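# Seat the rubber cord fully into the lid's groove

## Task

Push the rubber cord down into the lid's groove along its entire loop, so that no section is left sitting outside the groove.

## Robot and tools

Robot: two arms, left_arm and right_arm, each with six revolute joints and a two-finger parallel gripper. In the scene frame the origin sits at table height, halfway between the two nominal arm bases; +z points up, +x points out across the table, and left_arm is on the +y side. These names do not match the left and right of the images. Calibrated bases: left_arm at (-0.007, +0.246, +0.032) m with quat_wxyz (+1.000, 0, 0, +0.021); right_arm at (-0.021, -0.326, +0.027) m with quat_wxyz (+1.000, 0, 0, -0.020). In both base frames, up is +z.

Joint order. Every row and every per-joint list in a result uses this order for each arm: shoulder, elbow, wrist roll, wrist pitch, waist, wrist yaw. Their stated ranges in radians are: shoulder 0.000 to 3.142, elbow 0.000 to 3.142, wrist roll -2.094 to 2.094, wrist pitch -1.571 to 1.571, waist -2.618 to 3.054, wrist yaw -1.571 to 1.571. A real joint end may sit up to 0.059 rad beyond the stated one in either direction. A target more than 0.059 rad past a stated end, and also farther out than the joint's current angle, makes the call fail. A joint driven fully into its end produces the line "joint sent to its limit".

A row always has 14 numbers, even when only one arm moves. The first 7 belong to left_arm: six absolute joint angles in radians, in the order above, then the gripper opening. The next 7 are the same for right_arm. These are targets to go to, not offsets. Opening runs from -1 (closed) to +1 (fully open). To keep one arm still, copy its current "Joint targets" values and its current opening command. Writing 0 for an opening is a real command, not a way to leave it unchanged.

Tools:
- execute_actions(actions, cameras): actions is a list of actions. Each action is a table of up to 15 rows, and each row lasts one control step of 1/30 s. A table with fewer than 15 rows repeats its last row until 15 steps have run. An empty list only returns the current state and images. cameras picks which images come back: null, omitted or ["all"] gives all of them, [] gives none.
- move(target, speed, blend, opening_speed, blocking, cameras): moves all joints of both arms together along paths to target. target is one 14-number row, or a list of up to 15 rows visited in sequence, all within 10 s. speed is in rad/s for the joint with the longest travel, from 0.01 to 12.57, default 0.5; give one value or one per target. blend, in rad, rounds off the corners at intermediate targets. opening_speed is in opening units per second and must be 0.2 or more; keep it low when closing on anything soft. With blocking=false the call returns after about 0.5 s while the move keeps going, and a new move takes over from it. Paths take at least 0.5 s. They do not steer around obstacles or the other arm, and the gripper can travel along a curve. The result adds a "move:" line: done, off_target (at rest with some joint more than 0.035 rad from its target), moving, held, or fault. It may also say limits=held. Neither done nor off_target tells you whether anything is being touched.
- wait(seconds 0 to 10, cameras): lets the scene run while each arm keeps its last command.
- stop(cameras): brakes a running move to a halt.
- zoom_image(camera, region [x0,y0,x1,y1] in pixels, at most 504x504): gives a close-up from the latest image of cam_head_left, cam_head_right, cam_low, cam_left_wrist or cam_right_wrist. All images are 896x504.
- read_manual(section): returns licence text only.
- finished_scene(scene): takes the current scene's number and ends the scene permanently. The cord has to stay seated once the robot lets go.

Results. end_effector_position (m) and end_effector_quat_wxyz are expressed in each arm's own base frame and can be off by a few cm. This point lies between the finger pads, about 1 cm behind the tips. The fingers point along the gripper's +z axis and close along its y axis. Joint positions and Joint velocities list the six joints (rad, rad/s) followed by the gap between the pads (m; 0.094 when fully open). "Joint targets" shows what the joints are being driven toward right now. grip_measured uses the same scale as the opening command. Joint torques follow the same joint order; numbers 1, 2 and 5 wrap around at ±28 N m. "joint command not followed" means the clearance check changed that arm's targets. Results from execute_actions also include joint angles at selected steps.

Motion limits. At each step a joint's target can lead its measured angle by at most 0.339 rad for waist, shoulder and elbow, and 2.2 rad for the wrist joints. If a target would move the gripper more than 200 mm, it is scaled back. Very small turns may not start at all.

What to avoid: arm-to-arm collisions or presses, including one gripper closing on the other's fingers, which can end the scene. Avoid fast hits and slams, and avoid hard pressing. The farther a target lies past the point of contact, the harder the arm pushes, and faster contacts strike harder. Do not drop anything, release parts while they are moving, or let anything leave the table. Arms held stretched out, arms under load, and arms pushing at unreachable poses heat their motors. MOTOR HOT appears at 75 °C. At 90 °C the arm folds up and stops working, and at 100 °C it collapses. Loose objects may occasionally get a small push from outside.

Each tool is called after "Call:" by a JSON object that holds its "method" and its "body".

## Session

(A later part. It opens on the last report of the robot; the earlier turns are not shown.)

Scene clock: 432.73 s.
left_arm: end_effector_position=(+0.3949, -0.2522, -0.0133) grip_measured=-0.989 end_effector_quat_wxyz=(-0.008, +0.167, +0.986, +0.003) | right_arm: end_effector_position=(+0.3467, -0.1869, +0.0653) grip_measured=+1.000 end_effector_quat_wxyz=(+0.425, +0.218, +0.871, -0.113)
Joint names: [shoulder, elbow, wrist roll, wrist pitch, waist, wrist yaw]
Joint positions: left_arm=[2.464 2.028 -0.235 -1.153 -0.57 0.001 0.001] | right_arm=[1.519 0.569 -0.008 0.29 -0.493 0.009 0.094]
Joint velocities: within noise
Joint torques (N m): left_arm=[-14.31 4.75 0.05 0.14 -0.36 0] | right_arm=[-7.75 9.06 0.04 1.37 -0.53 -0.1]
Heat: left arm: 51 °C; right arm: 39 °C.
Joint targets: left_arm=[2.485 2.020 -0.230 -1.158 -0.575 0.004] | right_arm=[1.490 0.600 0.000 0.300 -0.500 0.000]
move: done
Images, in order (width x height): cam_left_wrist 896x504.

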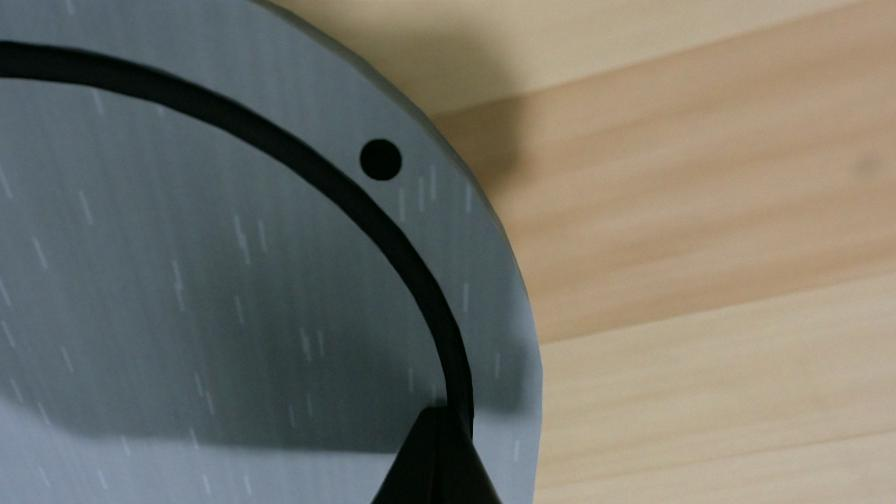

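Call:
{"method": "move", "body": {"target": [[2.29,2.02,-0.25,-1.14,-0.565,0.004,-1,1.49,0.6,0,0.3,-0.5,0,1],[2.29,2.02,-0.25,-1.14,-0.583,0.004,-1,1.49,0.6,0,0.3,-0.5,0,1],[2.49,2.027,-0.25,-1.16,-0.583,0.004,-1,1.49,0.6,0,0.3,-0.5,0,1]], "speed": [0.4,0.2,0.25], "cameras": ["cam_left_wrist"]}}

Call:
{"method": "zoom_image", "body": {"camera": "cam_left_wrist", "region": [300, 100, 700, 504]}}

Scene clock: 434.83 s.
left_arm: end_effector_position=(+0.3919, -0.2571, -0.0137) grip_measured=-0.989 end_effector_quat_wxyz=(-0.009, +0.168, +0.986, +0.001) | right_arm: end_effector_position=(+0.3467, -0.1869, +0.0653) grip_measured=+1.000 end_effector_quat_wxyz=(+0.425, +0.218, +0.871, -0.113)
Joint names: [shoulder, elbow, wrist roll, wrist pitch, waist, wrist yaw]
Joint positions: left_arm=[2.465 2.028 -0.244 -1.151 -0.581 0.005 0.001] | right_arm=[1.519 0.569 -0.008 0.29 -0.493 0.009 0.094]
Joint velocities: within noise
Joint torques (N m): left_arm=[-13.96 5.22 -0.08 0.13 -0.23 0.01] | right_arm=[-7.66 9.09 0.06 1.32 -0.68 -0.1]
Heat: left arm: 51 °C; right arm: 39 °C.
Joint targets: left_arm=[2.490 2.027 -0.250 -1.160 -0.583 0.004] | right_arm=[1.490 0.600 0.000 0.300 -0.500 0.000]
move: done
Images, in order (width x height): cam_left_wrist 896x504.

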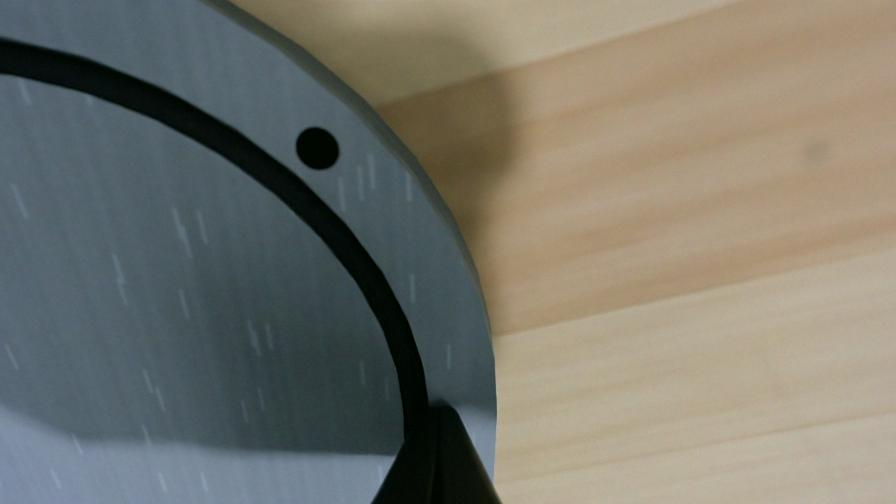

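Scaled by 1.248 from the camera's 896x504 image, which has a finer 1280x720 frame.

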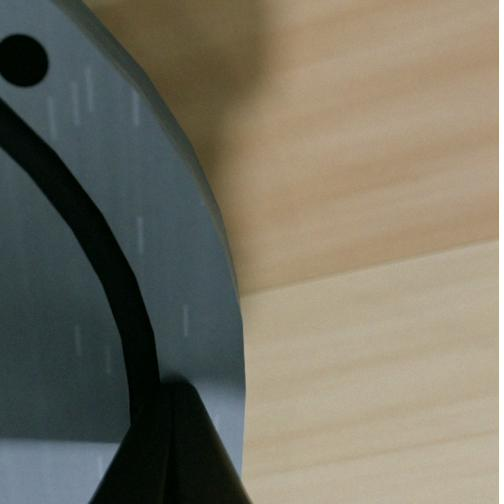

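Call:
{"method": "move", "body": {"target": [[2.29,2.02,-0.25,-1.14,-0.583,0.004,-1,1.49,0.6,0,0.3,-0.5,0,1],[2.29,2.02,-0.25,-1.14,-0.56,0.004,-1,1.49,0.6,0,0.3,-0.5,0,1],[2.29,2.02,-0.25,-1.14,-0.578,0.004,-1,1.49,0.6,0,0.3,-0.5,0,1],[2.49,2.025,-0.25,-1.159,-0.578,0.004,-1,1.49,0.6,0,0.3,-0.5,0,1]], "speed": [0.4,0.4,0.2,0.25], "cameras": ["cam_left_wrist"]}}

Call:
{"method": "zoom_image", "body": {"camera": "cam_left_wrist", "region": [300, 100, 700, 504]}}

Scene clock: 437.20 s.
left_arm: end_effector_position=(+0.3935, -0.2541, -0.0135) grip_measured=-0.989 end_effector_quat_wxyz=(-0.009, +0.164, +0.986, +0.002) | right_arm: end_effector_position=(+0.3467, -0.1869, +0.0653) grip_measured=+1.000 end_effector_quat_wxyz=(+0.425, +0.218, +0.871, -0.113)
Joint names: [shoulder, elbow, wrist roll, wrist pitch, waist, wrist yaw]
Joint positions: left_arm=[2.464 2.028 -0.245 -1.153 -0.574 0.003 0.001] | right_arm=[1.519 0.569 -0.008 0.29 -0.493 0.009 0.094]
Joint velocities: within noise
Joint torques (N m): left_arm=[-13.98 4.93 -0.07 0.18 -0.55 -0.08] | right_arm=[-7.5 9.07 0.08 1.33 -0.54 -0.09]
Heat: left arm: 52 °C; right arm: 39 °C.
Joint targets: left_arm=[2.490 2.025 -0.250 -1.159 -0.578 0.004] | right_arm=[1.490 0.600 0.000 0.300 -0.500 0.000]
move: done
Images, in order (width x height): cam_left_wrist 896x504.

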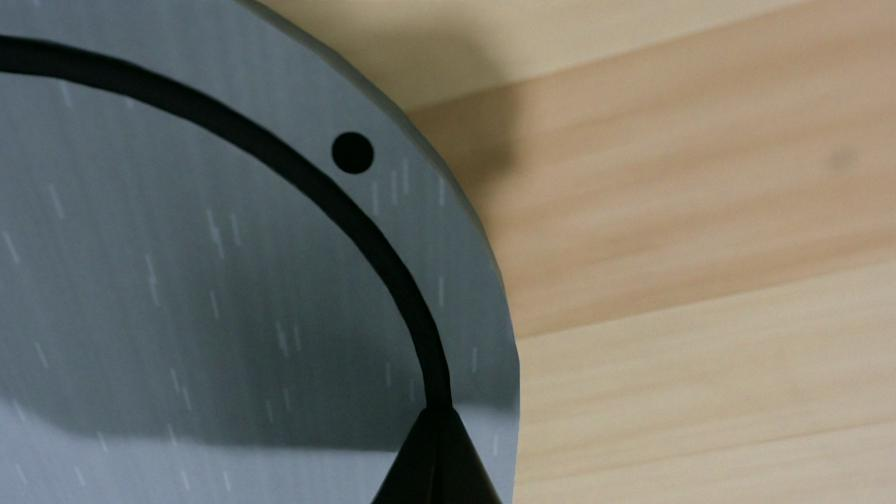

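Scaled by 1.248 from the camera's 896x504 image, which has a finer 1280x720 frame.

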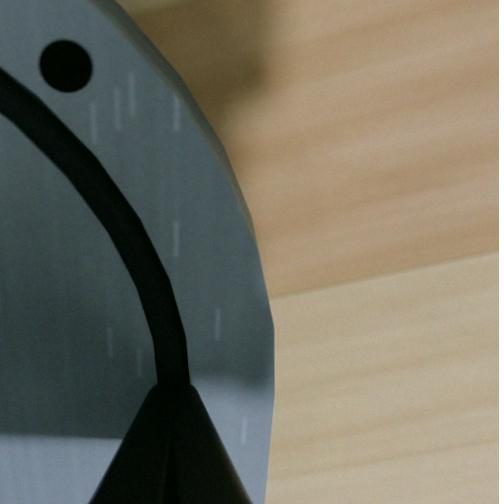

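Call:
{"method": "move", "body": {"target": [[2.53,1.985,-0.25,-1.125,-0.578,0.004,-1,1.49,0.6,0,0.3,-0.5,0,1],[2.27,1.965,-0.24,-1.115,-0.565,0.004,-1,1.49,0.6,0,0.3,-0.5,0,1],[2.27,1.965,-0.24,-1.115,-0.584,0.004,-1,1.49,0.6,0,0.3,-0.5,0,1],[2.455,1.965,-0.24,-1.134,-0.584,0.004,-1,1.49,0.6,0,0.3,-0.5,0,1]], "speed": [0.15,0.4,0.2,0.25], "cameras": ["cam_left_wrist"]}}

Call:
{"method": "zoom_image", "body": {"camera": "cam_left_wrist", "region": [300, 100, 700, 504]}}

Scene clock: 439.70 s.
left_arm: end_effector_position=(+0.3869, -0.2528, -0.0133) grip_measured=-0.989 end_effector_quat_wxyz=(-0.009, +0.167, +0.986, +0.002) | right_arm: end_effector_position=(+0.3467, -0.1869, +0.0653) grip_measured=+1.000 end_effector_quat_wxyz=(+0.425, +0.218, +0.871, -0.113)
Joint names: [shoulder, elbow, wrist roll, wrist pitch, waist, wrist yaw]
Joint positions: left_arm=[2.434 1.973 -0.245 -1.128 -0.58 0.003 0.001] | right_arm=[1.519 0.569 -0.008 0.29 -0.493 0.009 0.094]
Joint velocities: within noise
Joint torques (N m): left_arm=[-14.09 4.75 0 0.2 -0.49 -0.04] | right_arm=[-7.45 9.13 0.02 1.31 -0.59 -0.1]
Heat: left arm: 52 °C; right arm: 39 °C.
Joint targets: left_arm=[2.455 1.965 -0.240 -1.134 -0.584 0.004] | right_arm=[1.490 0.600 0.000 0.300 -0.500 0.000]
move: done
Images, in order (width x height): cam_left_wrist 896x504.

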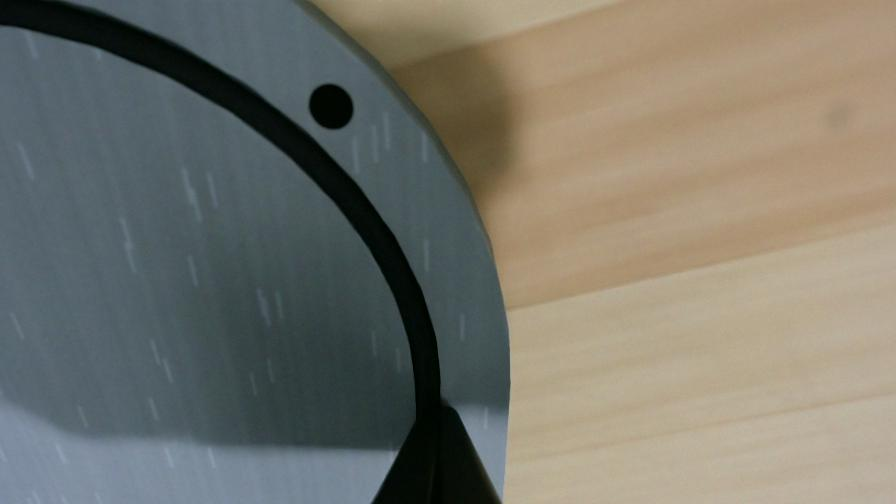

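Scaled by 1.248 from the camera's 896x504 image, which has a finer 1280x720 frame.

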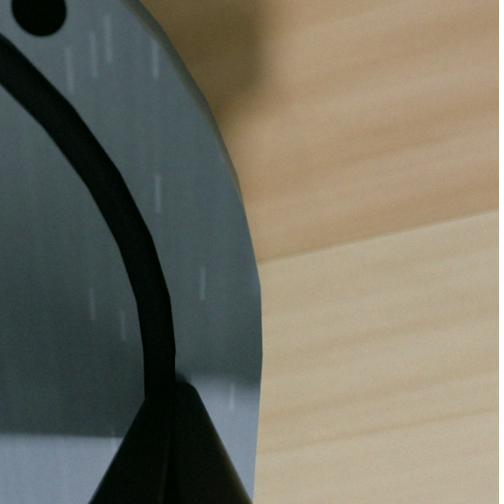

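Call:
{"method": "move", "body": {"target": [[2.26,1.965,-0.24,-1.115,-0.58,0.004,-1,1.49,0.6,0,0.3,-0.5,0,1],[2.26,1.965,-0.24,-1.115,-0.56,0.004,-1,1.49,0.6,0,0.3,-0.5,0,1],[2.26,1.965,-0.24,-1.115,-0.58,0.004,-1,1.49,0.6,0,0.3,-0.5,0,1],[2.455,1.963,-0.24,-1.134,-0.58,0.004,-1,1.49,0.6,0,0.3,-0.5,0,1]], "speed": [0.4,0.4,0.2,0.25], "cameras": ["cam_left_wrist"]}}

Call:
{"method": "zoom_image", "body": {"camera": "cam_left_wrist", "region": [300, 100, 700, 504]}}

Scene clock: 441.90 s.
left_arm: end_effector_position=(+0.3877, -0.2518, -0.0135) grip_measured=-0.989 end_effector_quat_wxyz=(-0.008, +0.165, +0.986, +0.002) | right_arm: end_effector_position=(+0.3467, -0.1869, +0.0653) grip_measured=+1.000 end_effector_quat_wxyz=(+0.425, +0.218, +0.871, -0.113)
Joint names: [shoulder, elbow, wrist roll, wrist pitch, waist, wrist yaw]
Joint positions: left_arm=[2.434 1.973 -0.245 -1.127 -0.577 0.003 0.001] | right_arm=[1.519 0.569 -0.008 0.29 -0.493 0.009 0.094]
Joint velocities: within noise
Joint torques (N m): left_arm=[-14.17 4.74 -0.03 0.24 -0.17 -0.03] | right_arm=[-7.58 9.14 0.04 1.35 -0.68 -0.11]
Heat: left arm: 52 °C; right arm: 39 °C.
Joint targets: left_arm=[2.455 1.963 -0.240 -1.134 -0.580 0.004] | right_arm=[1.490 0.600 0.000 0.300 -0.500 0.000]
move: done
Images, in order (width x height): cam_left_wrist 896x504.

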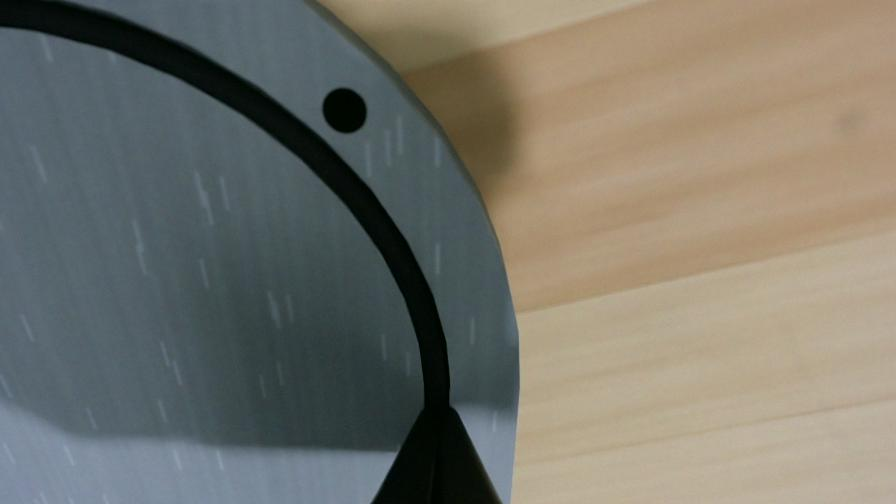

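Scaled by 1.248 from the camera's 896x504 image, which has a finer 1280x720 frame.

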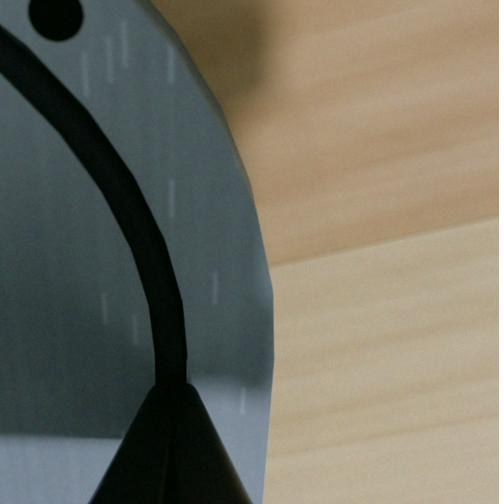

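Call:
{"method": "move", "body": {"target": [[2.495,1.923,-0.24,-1.1,-0.58,0.004,-1,1.49,0.6,0,0.3,-0.5,0,1],[2.24,1.908,-0.234,-1.09,-0.565,0.004,-1,1.49,0.6,0,0.3,-0.5,0,1],[2.24,1.908,-0.234,-1.09,-0.583,0.004,-1,1.49,0.6,0,0.3,-0.5,0,1],[2.425,1.908,-0.234,-1.108,-0.583,0.004,-1,1.49,0.6,0,0.3,-0.5,0,1]], "speed": [0.15,0.4,0.2,0.25], "cameras": ["cam_left_wrist"]}}

Call:
{"method": "zoom_image", "body": {"camera": "cam_left_wrist", "region": [300, 100, 700, 504]}}

Scene clock: 444.37 s.
left_arm: end_effector_position=(+0.3812, -0.2490, -0.0137) grip_measured=-0.989 end_effector_quat_wxyz=(-0.009, +0.169, +0.986, +0.002) | right_arm: end_effector_position=(+0.3467, -0.1869, +0.0653) grip_measured=+1.000 end_effector_quat_wxyz=(+0.425, +0.218, +0.871, -0.113)
Joint names: [shoulder, elbow, wrist roll, wrist pitch, waist, wrist yaw]
Joint positions: left_arm=[2.403 1.916 -0.24 -1.101 -0.579 0.004 0.001] | right_arm=[1.519 0.569 -0.008 0.29 -0.493 0.009 0.094]
Joint velocities: within noise
Joint torques (N m): left_arm=[-13.76 4.52 0.02 0.13 -0.28 -0.07] | right_arm=[-7.65 9.07 0.03 1.32 -0.8 -0.09]
Heat: left arm: 51 °C; right arm: 39 °C.
Joint targets: left_arm=[2.425 1.908 -0.234 -1.108 -0.583 0.004] | right_arm=[1.490 0.600 0.000 0.300 -0.500 0.000]
move: done
Images, in order (width x height): cam_left_wrist 896x504.

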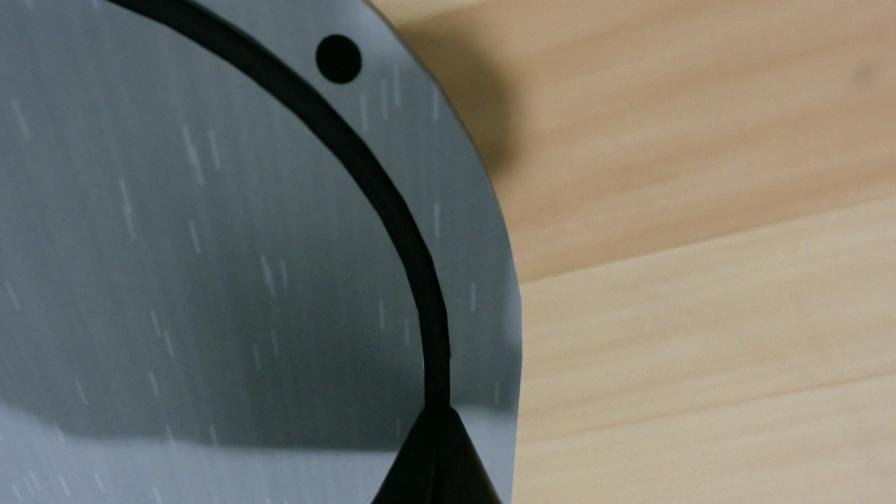

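Scaled by 1.248 from the camera's 896x504 image, which has a finer 1280x720 frame.

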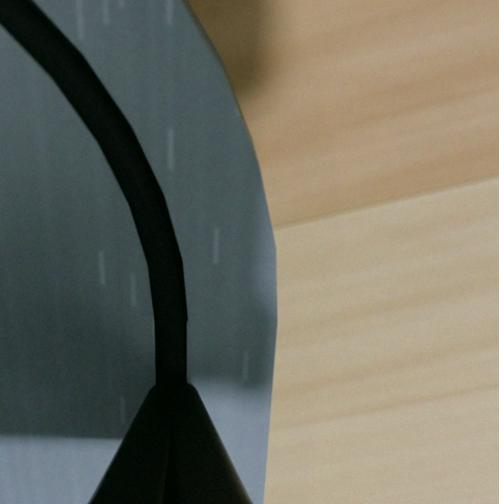

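Call:
{"method": "move", "body": {"target": [[2.465,1.868,-0.234,-1.075,-0.583,0.004,-1,1.49,0.6,0,0.3,-0.5,0,1],[2.2,1.848,-0.237,-1.064,-0.57,0.004,-1,1.49,0.6,0,0.3,-0.5,0,1],[2.2,1.848,-0.237,-1.064,-0.587,0.004,-1,1.49,0.6,0,0.3,-0.5,0,1],[2.387,1.848,-0.237,-1.081,-0.587,0.004,-1,1.49,0.6,0,0.3,-0.5,0,1]], "speed": [0.15,0.4,0.2,0.25], "cameras": ["cam_left_wrist"]}}

Call:
{"method": "zoom_image", "body": {"camera": "cam_left_wrist", "region": [300, 100, 700, 504]}}

Scene clock: 446.90 s.
left_arm: end_effector_position=(+0.3739, -0.2463, -0.0134) grip_measured=-0.989 end_effector_quat_wxyz=(-0.009, +0.171, +0.985, +0.001) | right_arm: end_effector_position=(+0.3467, -0.1869, +0.0653) grip_measured=+1.000 end_effector_quat_wxyz=(+0.425, +0.218, +0.871, -0.113)
Joint names: [shoulder, elbow, wrist roll, wrist pitch, waist, wrist yaw]
Joint positions: left_arm=[2.369 1.857 -0.24 -1.075 -0.583 0.004 0.001] | right_arm=[1.519 0.569 -0.008 0.29 -0.493 0.009 0.094]
Joint velocities: within noise
Joint torques (N m): left_arm=[-14.04 4.41 0.04 0.16 -0.49 -0.05] | right_arm=[-7.62 9.26 0.08 1.32 -0.64 -0.07]
Heat: left arm: 51 °C; right arm: 39 °C.
Joint targets: left_arm=[2.387 1.848 -0.237 -1.081 -0.587 0.004] | right_arm=[1.490 0.600 0.000 0.300 -0.500 0.000]
move: done
Images, in order (width x height): cam_left_wrist 896x504.

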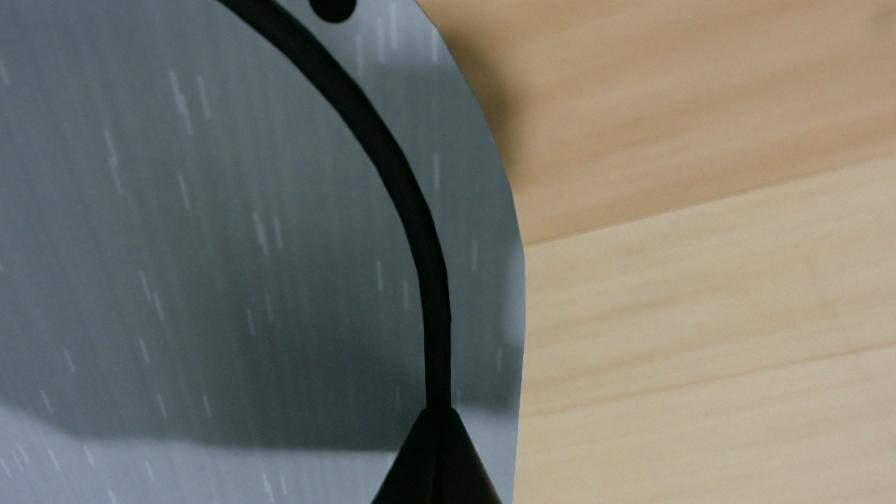

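Scaled by 1.248 from the camera's 896x504 image, which has a finer 1280x720 frame.

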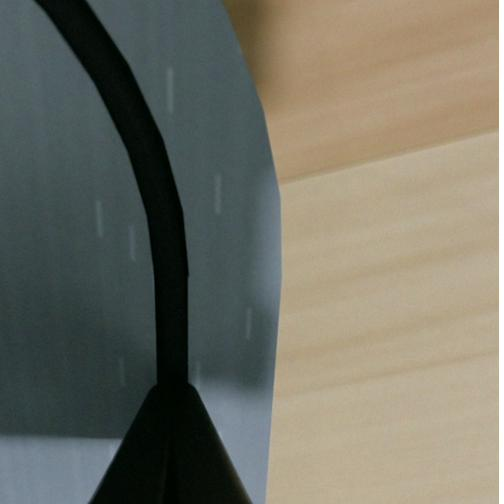

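Call:
{"method": "move", "body": {"target": [[2.427,1.808,-0.237,-1.05,-0.587,0.004,-1,1.49,0.6,0,0.3,-0.5,0,1],[2.17,1.79,-0.24,-1.04,-0.575,0.004,-1,1.49,0.6,0,0.3,-0.5,0,1],[2.17,1.79,-0.24,-1.04,-0.591,0.004,-1,1.49,0.6,0,0.3,-0.5,0,1],[2.355,1.79,-0.24,-1.056,-0.591,0.004,-1,1.49,0.6,0,0.3,-0.5,0,1],[2.395,1.75,-0.24,-1.025,-0.591,0.004,-1,1.49,0.6,0,0.3,-0.5,0,1],[2.14,1.733,-0.245,-1.016,-0.58,0.004,-1,1.49,0.6,0,0.3,-0.5,0,1],[2.14,1.733,-0.245,-1.016,-0.5955,0.004,-1,1.49,0.6,0,0.3,-0.5,0,1],[2.322,1.733,-0.245,-1.032,-0.5955,0.004,-1,1.49,0.6,0,0.3,-0.5,0,1]], "speed": [0.15,0.4,0.2,0.25,0.15,0.4,0.2,0.25], "cameras": ["cam_left_wrist"]}}

Call:
{"method": "zoom_image", "body": {"camera": "cam_left_wrist", "region": [300, 100, 700, 504]}}

Scene clock: 451.33 s.
left_arm: end_effector_position=(+0.3584, -0.2399, -0.0135) grip_measured=-0.989 end_effector_quat_wxyz=(-0.009, +0.175, +0.985, +0.002) | right_arm: end_effector_position=(+0.3467, -0.1869, +0.0653) grip_measured=+1.000 end_effector_quat_wxyz=(+0.425, +0.218, +0.871, -0.113)
Joint names: [shoulder, elbow, wrist roll, wrist pitch, waist, wrist yaw]
Joint positions: left_arm=[2.304 1.742 -0.24 -1.027 -0.591 0.003 0.001] | right_arm=[1.519 0.569 -0.008 0.29 -0.493 0.009 0.094]
Joint velocities: within noise
Joint torques (N m): left_arm=[-13.08 4.66 -0.04 0.13 -0.53 -0.01] | right_arm=[-7.83 9.11 0.04 1.36 -0.66 -0.11]
Heat: left arm: 51 °C; right arm: 39 °C.
Joint targets: left_arm=[2.322 1.733 -0.245 -1.032 -0.596 0.004] | right_arm=[1.490 0.600 0.000 0.300 -0.500 0.000]
move: done
Images, in order (width x height): cam_left_wrist 896x504.

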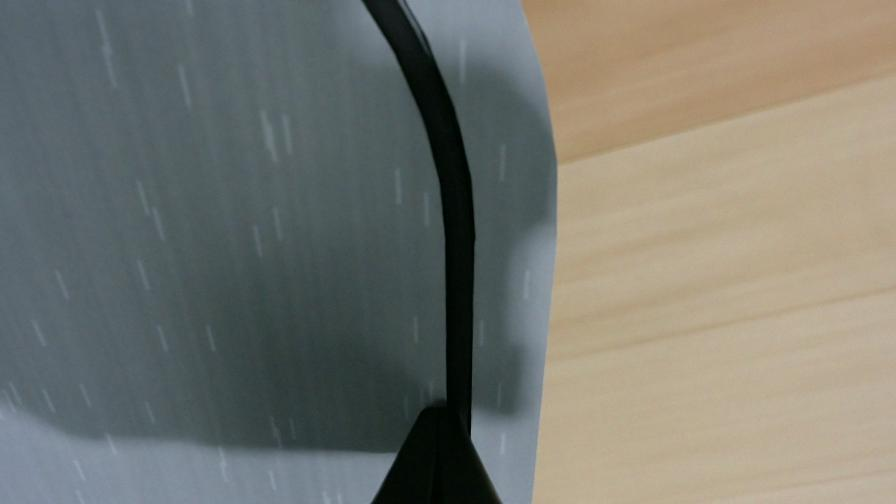

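Scaled by 1.248 from the camera's 896x504 image, which has a finer 1280x720 frame.

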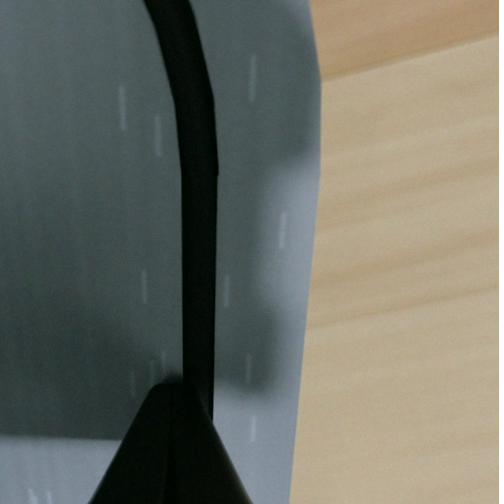

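Call:
{"method": "move", "body": {"target": [[2.14,1.733,-0.245,-1.016,-0.5955,0.004,-1,1.49,0.6,0,0.3,-0.5,0,1],[2.14,1.733,-0.245,-1.016,-0.603,0.004,-1,1.49,0.6,0,0.3,-0.5,0,1],[2.322,1.733,-0.245,-1.032,-0.603,0.004,-1,1.49,0.6,0,0.3,-0.5,0,1]], "speed": [0.4,0.2,0.25], "cameras": ["cam_left_wrist"]}}

Call:
{"method": "zoom_image", "body": {"camera": "cam_left_wrist", "region": [300, 0, 700, 504]}}

Scene clock: 453.30 s.
left_arm: end_effector_position=(+0.3556, -0.2441, -0.0135) grip_measured=-0.989 end_effector_quat_wxyz=(-0.010, +0.179, +0.984, +0.000) | right_arm: end_effector_position=(+0.3467, -0.1869, +0.0653) grip_measured=+1.000 end_effector_quat_wxyz=(+0.425, +0.218, +0.871, -0.113)
Joint names: [shoulder, elbow, wrist roll, wrist pitch, waist, wrist yaw]
Joint positions: left_arm=[2.304 1.742 -0.24 -1.026 -0.601 0.007 0.001] | right_arm=[1.519 0.569 -0.008 0.29 -0.493 0.009 0.094]
Joint velocities: within noise
Joint torques (N m): left_arm=[-13.11 4.45 -0.03 0.17 -0.16 -0.06] | right_arm=[-7.47 8.96 0.03 1.3 -0.61 -0.1]
Heat: left arm: 51 °C; right arm: 39 °C.
Joint targets: left_arm=[2.322 1.733 -0.245 -1.032 -0.603 0.004] | right_arm=[1.490 0.600 0.000 0.300 -0.500 0.000]
move: done
Images, in order (width x height): cam_left_wrist 896x504.

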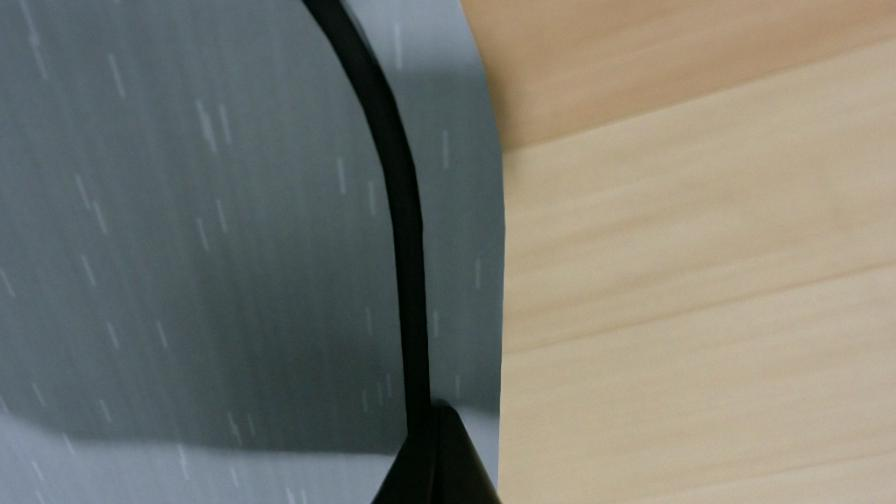

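Scaled by 1.000.

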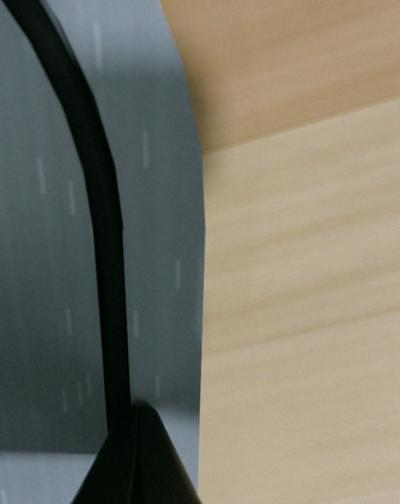

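Call:
{"method": "move", "body": {"target": [[2.14,1.733,-0.245,-1.016,-0.603,0.004,-1,1.49,0.6,0,0.3,-0.5,0,1],[2.14,1.733,-0.245,-1.016,-0.58,0.004,-1,1.49,0.6,0,0.3,-0.5,0,1],[2.14,1.733,-0.245,-1.016,-0.5985,0.004,-1,1.49,0.6,0,0.3,-0.5,0,1],[2.322,1.733,-0.245,-1.032,-0.5985,0.004,-1,1.49,0.6,0,0.3,-0.5,0,1]], "speed": [0.4,0.4,0.2,0.25], "cameras": ["cam_left_wrist"]}}

Call:
{"method": "zoom_image", "body": {"camera": "cam_left_wrist", "region": [300, 100, 700, 504]}}

Scene clock: 455.53 s.
left_arm: end_effector_position=(+0.3570, -0.2414, -0.0134) grip_measured=-0.989 end_effector_quat_wxyz=(-0.010, +0.176, +0.984, +0.001) | right_arm: end_effector_position=(+0.3467, -0.1869, +0.0653) grip_measured=+1.000 end_effector_quat_wxyz=(+0.425, +0.218, +0.871, -0.113)
Joint names: [shoulder, elbow, wrist roll, wrist pitch, waist, wrist yaw]
Joint positions: left_arm=[2.304 1.742 -0.24 -1.028 -0.595 0.006 0.001] | right_arm=[1.519 0.569 -0.008 0.29 -0.493 0.009 0.094]
Joint velocities: within noise
Joint torques (N m): left_arm=[-13.29 4.75 -0.1 0.19 -0.2 -0.04] | right_arm=[-7.75 9.14 0.07 1.31 -0.53 -0.14]
Heat: left arm: 51 °C; right arm: 39 °C.
Joint targets: left_arm=[2.322 1.733 -0.245 -1.032 -0.598 0.004] | right_arm=[1.490 0.600 0.000 0.300 -0.500 0.000]
move: done
Images, in order (width x height): cam_left_wrist 896x504.

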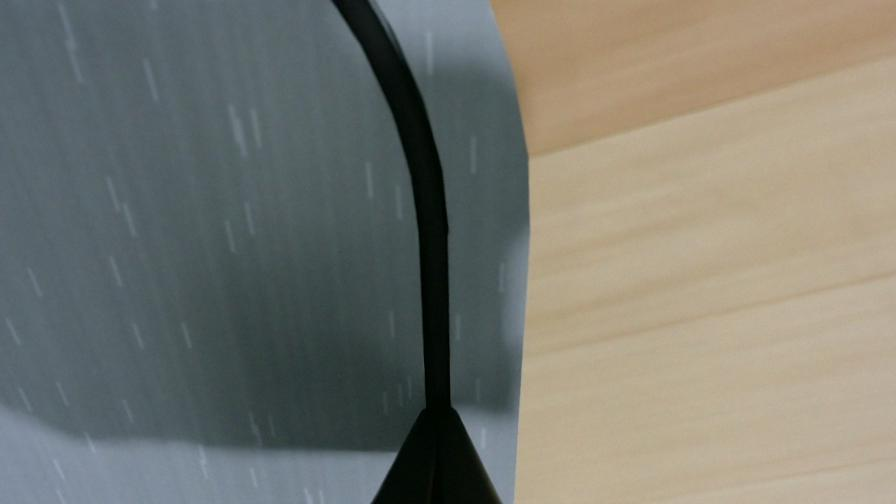

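Scaled by 1.248 from the camera's 896x504 image, which has a finer 1280x720 frame.

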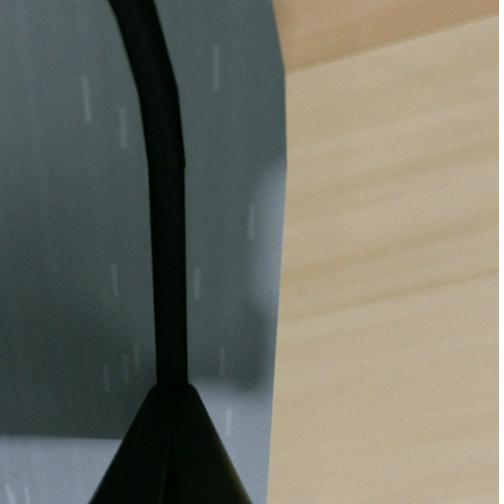

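Call:
{"method": "move", "body": {"target": [[2.36,1.693,-0.245,-1.0,-0.598,0.004,-1,1.49,0.6,0,0.3,-0.5,0,1],[2.11,1.68,-0.25,-0.993,-0.585,0.004,-1,1.49,0.6,0,0.3,-0.5,0,1],[2.11,1.68,-0.25,-0.993,-0.604,0.004,-1,1.49,0.6,0,0.3,-0.5,0,1],[2.29,1.68,-0.25,-1.009,-0.604,0.004,-1,1.49,0.6,0,0.3,-0.5,0,1]], "speed": [0.15,0.4,0.2,0.25], "cameras": ["cam_left_wrist"]}}

Call:
{"method": "zoom_image", "body": {"camera": "cam_left_wrist", "region": [300, 100, 700, 504]}}

Scene clock: 458.07 s.
left_arm: end_effector_position=(+0.3494, -0.2390, -0.0134) grip_measured=-0.989 end_effector_quat_wxyz=(-0.009, +0.177, +0.984, +0.001) | right_arm: end_effector_position=(+0.3467, -0.1869, +0.0653) grip_measured=+1.000 end_effector_quat_wxyz=(+0.425, +0.218, +0.871, -0.113)
Joint names: [shoulder, elbow, wrist roll, wrist pitch, waist, wrist yaw]
Joint positions: left_arm=[2.273 1.688 -0.244 -1.004 -0.6 0.006 0.001] | right_arm=[1.519 0.569 -0.008 0.29 -0.493 0.009 0.094]
Joint velocities: within noise
Joint torques (N m): left_arm=[-13.01 4.62 -0.11 0.18 -0.44 -0.07] | right_arm=[-7.64 9.09 0.06 1.3 -0.69 -0.1]
Heat: left arm: 51 °C; right arm: 39 °C.
Joint targets: left_arm=[2.290 1.680 -0.250 -1.009 -0.604 0.004] | right_arm=[1.490 0.600 0.000 0.300 -0.500 0.000]
move: done
Images, in order (width x height): cam_left_wrist 896x504.

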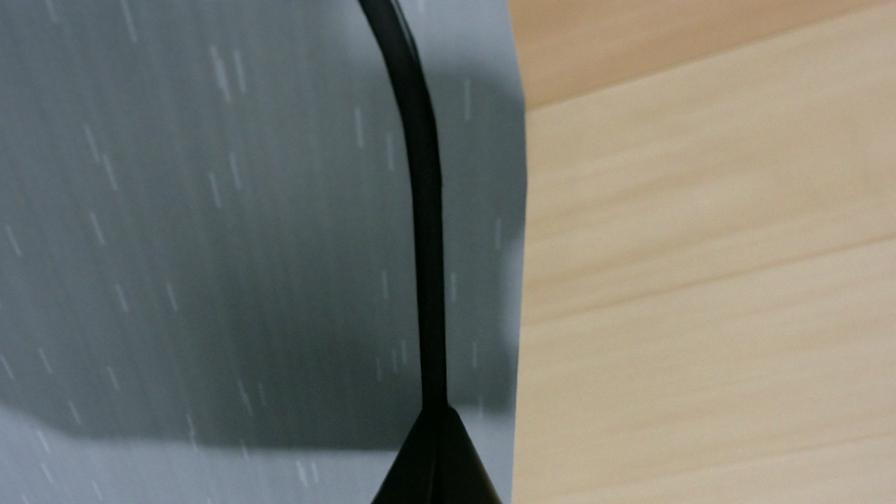

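Scaled by 1.248 from the camera's 896x504 image, which has a finer 1280x720 frame.

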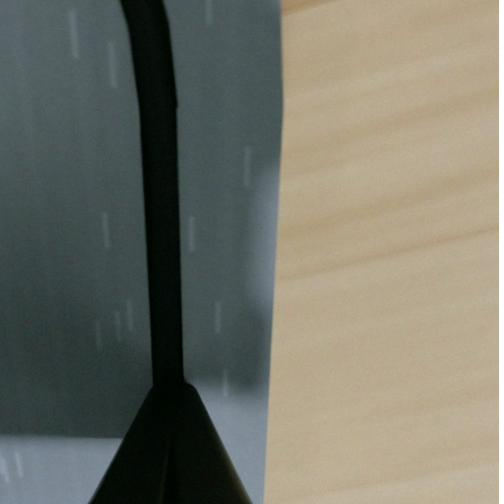

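Call:
{"method": "move", "body": {"target": [[2.328,1.64,-0.25,-0.977,-0.604,0.004,-1,1.49,0.6,0,0.3,-0.5,0,1],[2.09,1.627,-0.25,-0.972,-0.59,0.004,-1,1.49,0.6,0,0.3,-0.5,0,1],[2.09,1.627,-0.25,-0.972,-0.608,0.004,-1,1.49,0.6,0,0.3,-0.5,0,1],[2.258,1.627,-0.25,-0.987,-0.608,0.004,-1,1.49,0.6,0,0.3,-0.5,0,1]], "speed": [0.15,0.4,0.2,0.25], "cameras": ["cam_left_wrist"]}}

Call:
{"method": "zoom_image", "body": {"camera": "cam_left_wrist", "region": [300, 100, 700, 504]}}

Scene clock: 460.37 s.
left_arm: end_effector_position=(+0.3417, -0.2356, -0.0136) grip_measured=-0.989 end_effector_quat_wxyz=(-0.009, +0.179, +0.984, +0.001) | right_arm: end_effector_position=(+0.3467, -0.1869, +0.0653) grip_measured=+1.000 end_effector_quat_wxyz=(+0.425, +0.218, +0.871, -0.113)
Joint names: [shoulder, elbow, wrist roll, wrist pitch, waist, wrist yaw]
Joint positions: left_arm=[2.242 1.635 -0.245 -0.982 -0.604 0.006 0.001] | right_arm=[1.519 0.569 -0.008 0.29 -0.493 0.009 0.094]
Joint velocities: within noise
Joint torques (N m): left_arm=[-12.72 4.53 -0.07 0.22 -0.64 -0.11] | right_arm=[-7.53 8.99 0.06 1.34 -0.54 -0.11]
Heat: left arm: 50 °C; right arm: 39 °C.
Joint targets: left_arm=[2.258 1.627 -0.250 -0.987 -0.608 0.004] | right_arm=[1.490 0.600 0.000 0.300 -0.500 0.000]
move: done
Images, in order (width x height): cam_left_wrist 896x504.

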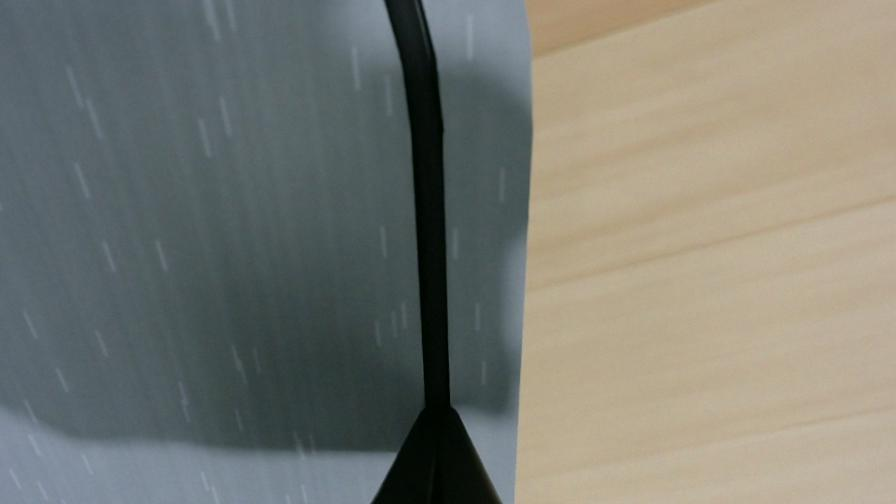

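Scaled by 1.248 from the camera's 896x504 image, which has a finer 1280x720 frame.

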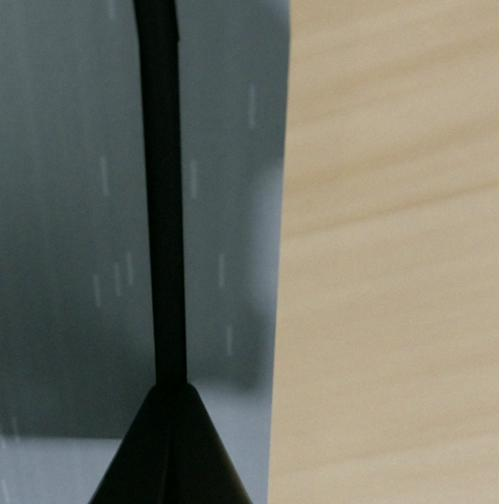

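Call:
{"method": "move", "body": {"target": [[2.298,1.587,-0.25,-0.957,-0.608,0.004,-1,1.49,0.6,0,0.3,-0.5,0,1],[2.06,1.575,-0.255,-0.951,-0.595,0.004,-1,1.49,0.6,0,0.3,-0.5,0,1],[2.06,1.575,-0.255,-0.951,-0.613,0.004,-1,1.49,0.6,0,0.3,-0.5,0,1],[2.227,1.575,-0.255,-0.965,-0.613,0.004,-1,1.49,0.6,0,0.3,-0.5,0,1],[2.267,1.535,-0.255,-0.935,-0.613,0.004,-1,1.49,0.6,0,0.3,-0.5,0,1],[2.03,1.523,-0.255,-0.93,-0.6,0.004,-1,1.49,0.6,0,0.3,-0.5,0,1],[2.03,1.523,-0.255,-0.93,-0.618,0.004,-1,1.49,0.6,0,0.3,-0.5,0,1],[2.196,1.523,-0.255,-0.944,-0.618,0.004,-1,1.49,0.6,0,0.3,-0.5,0,1]], "speed": [0.15,0.4,0.2,0.25,0.15,0.4,0.2,0.25], "cameras": ["cam_left_wrist"]}}

Call:
{"method": "zoom_image", "body": {"camera": "cam_left_wrist", "region": [300, 100, 700, 504]}}

Scene clock: 464.53 s.
left_arm: end_effector_position=(+0.3254, -0.2294, -0.0139) grip_measured=-0.989 end_effector_quat_wxyz=(-0.009, +0.182, +0.983, +0.001) | right_arm: end_effector_position=(+0.3467, -0.1869, +0.0653) grip_measured=+1.000 end_effector_quat_wxyz=(+0.425, +0.218, +0.871, -0.113)
Joint names: [shoulder, elbow, wrist roll, wrist pitch, waist, wrist yaw]
Joint positions: left_arm=[2.181 1.531 -0.248 -0.939 -0.614 0.006 0.001] | right_arm=[1.519 0.569 -0.008 0.29 -0.493 0.009 0.094]
Joint velocities: within noise
Joint torques (N m): left_arm=[-12.22 4.53 -0.08 0.17 -0.35 -0.03] | right_arm=[-7.57 9.03 0.03 1.33 -0.5 -0.09]
Heat: left arm: 50 °C; right arm: 39 °C.
Joint targets: left_arm=[2.196 1.523 -0.255 -0.944 -0.618 0.004] | right_arm=[1.490 0.600 0.000 0.300 -0.500 0.000]
move: done
Images, in order (width x height): cam_left_wrist 896x504.

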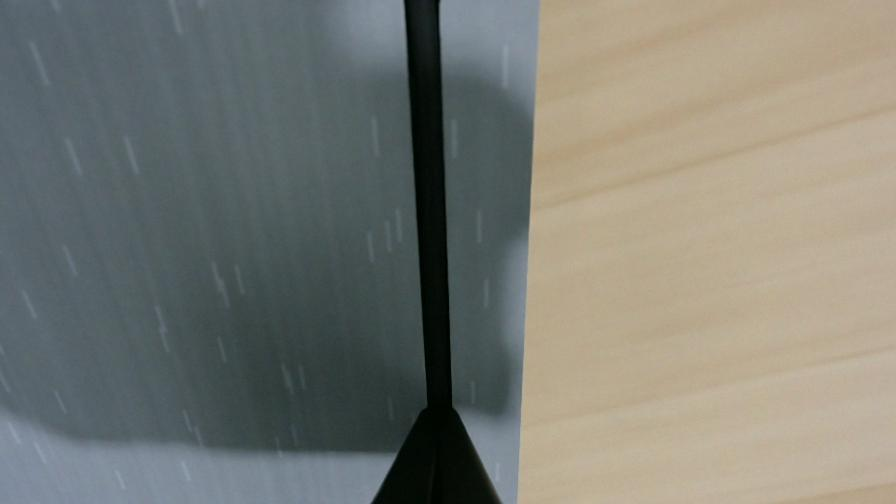

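Scaled by 1.248 from the camera's 896x504 image, which has a finer 1280x720 frame.

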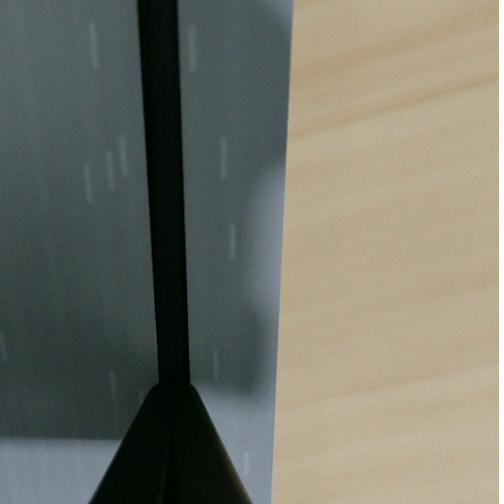

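Call:
{"method": "move", "body": {"target": [[2.236,1.483,-0.255,-0.914,-0.618,0.004,-1,1.49,0.6,0,0.3,-0.5,0,1],[2.0,1.476,-0.257,-0.914,-0.605,0.004,-1,1.49,0.6,0,0.3,-0.5,0,1],[2.0,1.476,-0.257,-0.914,-0.6235,0.004,-1,1.49,0.6,0,0.3,-0.5,0,1],[2.168,1.476,-0.257,-0.928,-0.6235,0.004,-1,1.49,0.6,0,0.3,-0.5,0,1],[2.208,1.436,-0.257,-0.898,-0.6235,0.004,-1,1.49,0.6,0,0.3,-0.5,0,1],[1.98,1.43,-0.262,-0.898,-0.61,0.004,-1,1.49,0.6,0,0.3,-0.5,0,1],[1.98,1.43,-0.262,-0.898,-0.629,0.004,-1,1.49,0.6,0,0.3,-0.5,0,1],[2.14,1.43,-0.262,-0.912,-0.629,0.004,-1,1.49,0.6,0,0.3,-0.5,0,1]], "speed": [0.15,0.4,0.2,0.25,0.15,0.4,0.2,0.25], "cameras": ["cam_left_wrist"]}}

Call:
{"method": "zoom_image", "body": {"camera": "cam_left_wrist", "region": [300, 100, 700, 504]}}

Scene clock: 468.70 s.
left_arm: end_effector_position=(+0.3086, -0.2232, -0.0139) grip_measured=-0.989 end_effector_quat_wxyz=(-0.011, +0.184, +0.983, +0.001) | right_arm: end_effector_position=(+0.3467, -0.1869, +0.0653) grip_measured=+1.000 end_effector_quat_wxyz=(+0.425, +0.218, +0.871, -0.113)
Joint names: [shoulder, elbow, wrist roll, wrist pitch, waist, wrist yaw]
Joint positions: left_arm=[2.124 1.438 -0.255 -0.906 -0.625 0.007 0.001] | right_arm=[1.519 0.569 -0.008 0.29 -0.493 0.009 0.094]
Joint velocities: within noise
Joint torques (N m): left_arm=[-11.32 4.3 -0.05 0.19 -0.38 -0.02] | right_arm=[-7.62 9.13 0.07 1.31 -0.58 -0.11]
Heat: left arm: 49 °C; right arm: 39 °C.
Joint targets: left_arm=[2.140 1.430 -0.262 -0.912 -0.629 0.004] | right_arm=[1.490 0.600 0.000 0.300 -0.500 0.000]
move: done
Images, in order (width x height): cam_left_wrist 896x504.

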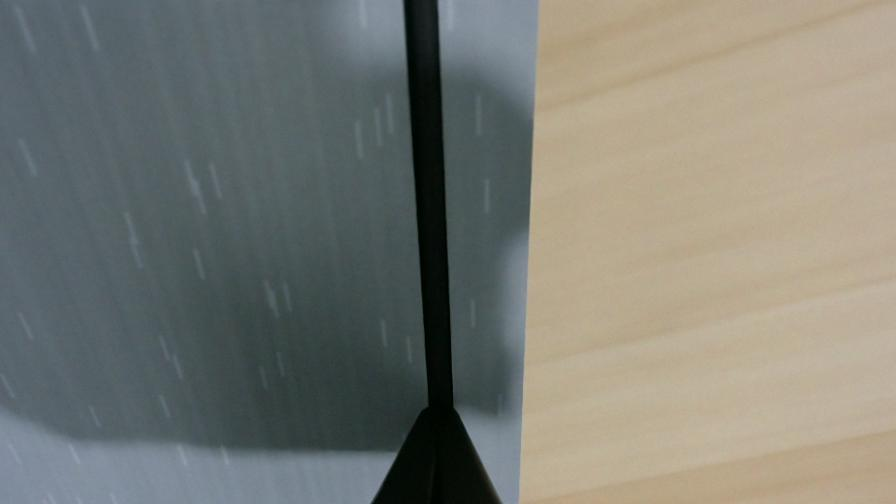

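Scaled by 1.248 from the camera's 896x504 image, which has a finer 1280x720 frame.

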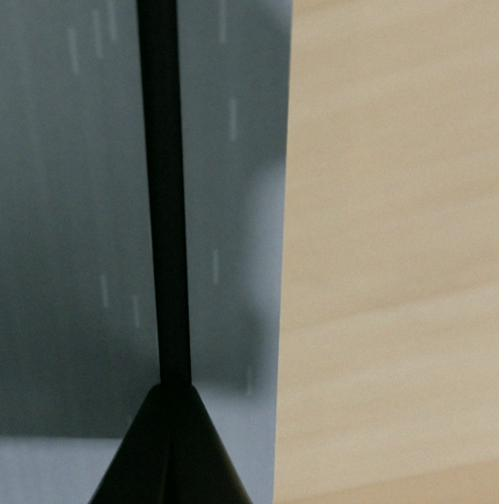

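Call:
{"method": "move", "body": {"target": [[2.18,1.39,-0.262,-0.882,-0.629,0.004,-1,1.49,0.6,0,0.3,-0.5,0,1],[1.95,1.387,-0.265,-0.883,-0.615,0.004,-1,1.49,0.6,0,0.3,-0.5,0,1],[1.95,1.387,-0.265,-0.883,-0.6365,0.004,-1,1.49,0.6,0,0.3,-0.5,0,1],[2.113,1.387,-0.265,-0.897,-0.6365,0.004,-1,1.49,0.6,0,0.3,-0.5,0,1],[2.153,1.347,-0.265,-0.867,-0.6365,0.004,-1,1.49,0.6,0,0.3,-0.5,0,1],[1.92,1.344,-0.27,-0.868,-0.62,0.004,-1,1.49,0.6,0,0.3,-0.5,0,1],[1.92,1.344,-0.27,-0.868,-0.643,0.004,-1,1.49,0.6,0,0.3,-0.5,0,1],[2.086,1.344,-0.27,-0.882,-0.643,0.004,-1,1.49,0.6,0,0.3,-0.5,0,1]], "speed": [0.15,0.4,0.2,0.25,0.15,0.4,0.2,0.25], "cameras": ["cam_left_wrist"]}}

Call:
{"method": "zoom_image", "body": {"camera": "cam_left_wrist", "region": [300, 100, 700, 504]}}

Scene clock: 473.10 s.
left_arm: end_effector_position=(+0.2925, -0.2165, -0.0138) grip_measured=-0.989 end_effector_quat_wxyz=(-0.011, +0.186, +0.982, +0.005) | right_arm: end_effector_position=(+0.3467, -0.1869, +0.0653) grip_measured=+1.000 end_effector_quat_wxyz=(+0.425, +0.218, +0.871, -0.113)
Joint names: [shoulder, elbow, wrist roll, wrist pitch, waist, wrist yaw]
Joint positions: left_arm=[2.069 1.352 -0.264 -0.878 -0.639 0.001 0.001] | right_arm=[1.519 0.569 -0.008 0.29 -0.493 0.009 0.094]
Joint velocities: within noise
Joint torques (N m): left_arm=[-10.7 4.25 -0.17 0.18 -0.35 0.03] | right_arm=[-7.46 9.07 0.06 1.33 -0.64 -0.12]
Heat: left arm: 49 °C; right arm: 39 °C.
Joint targets: left_arm=[2.086 1.344 -0.270 -0.882 -0.643 0.004] | right_arm=[1.490 0.600 0.000 0.300 -0.500 0.000]
move: done
Images, in order (width x height): cam_left_wrist 896x504.

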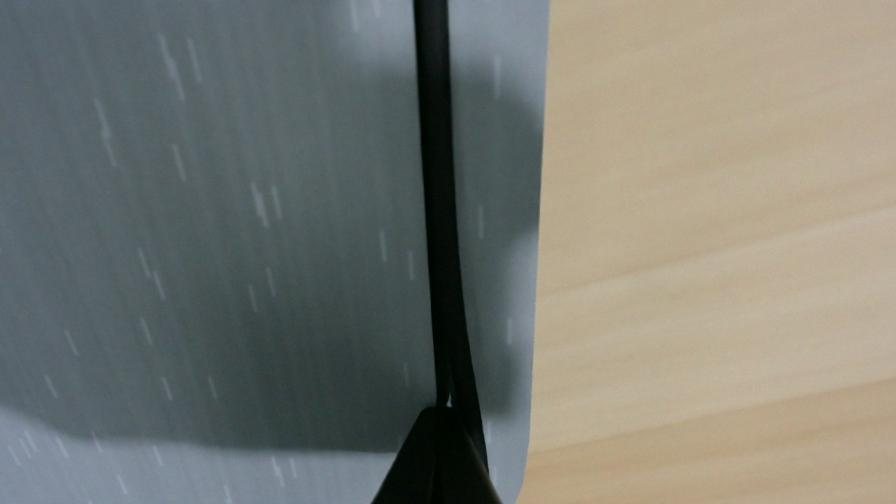

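Scaled by 1.248 from the camera's 896x504 image, which has a finer 1280x720 frame.

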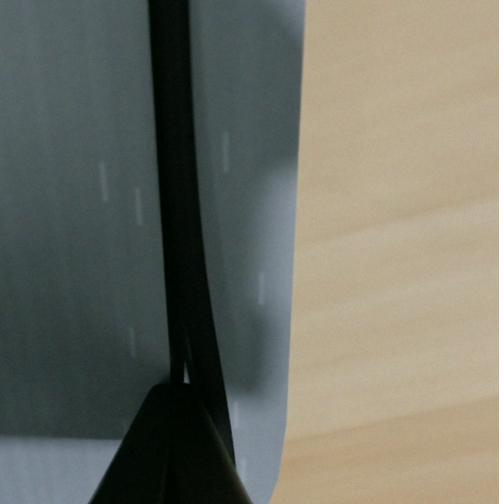

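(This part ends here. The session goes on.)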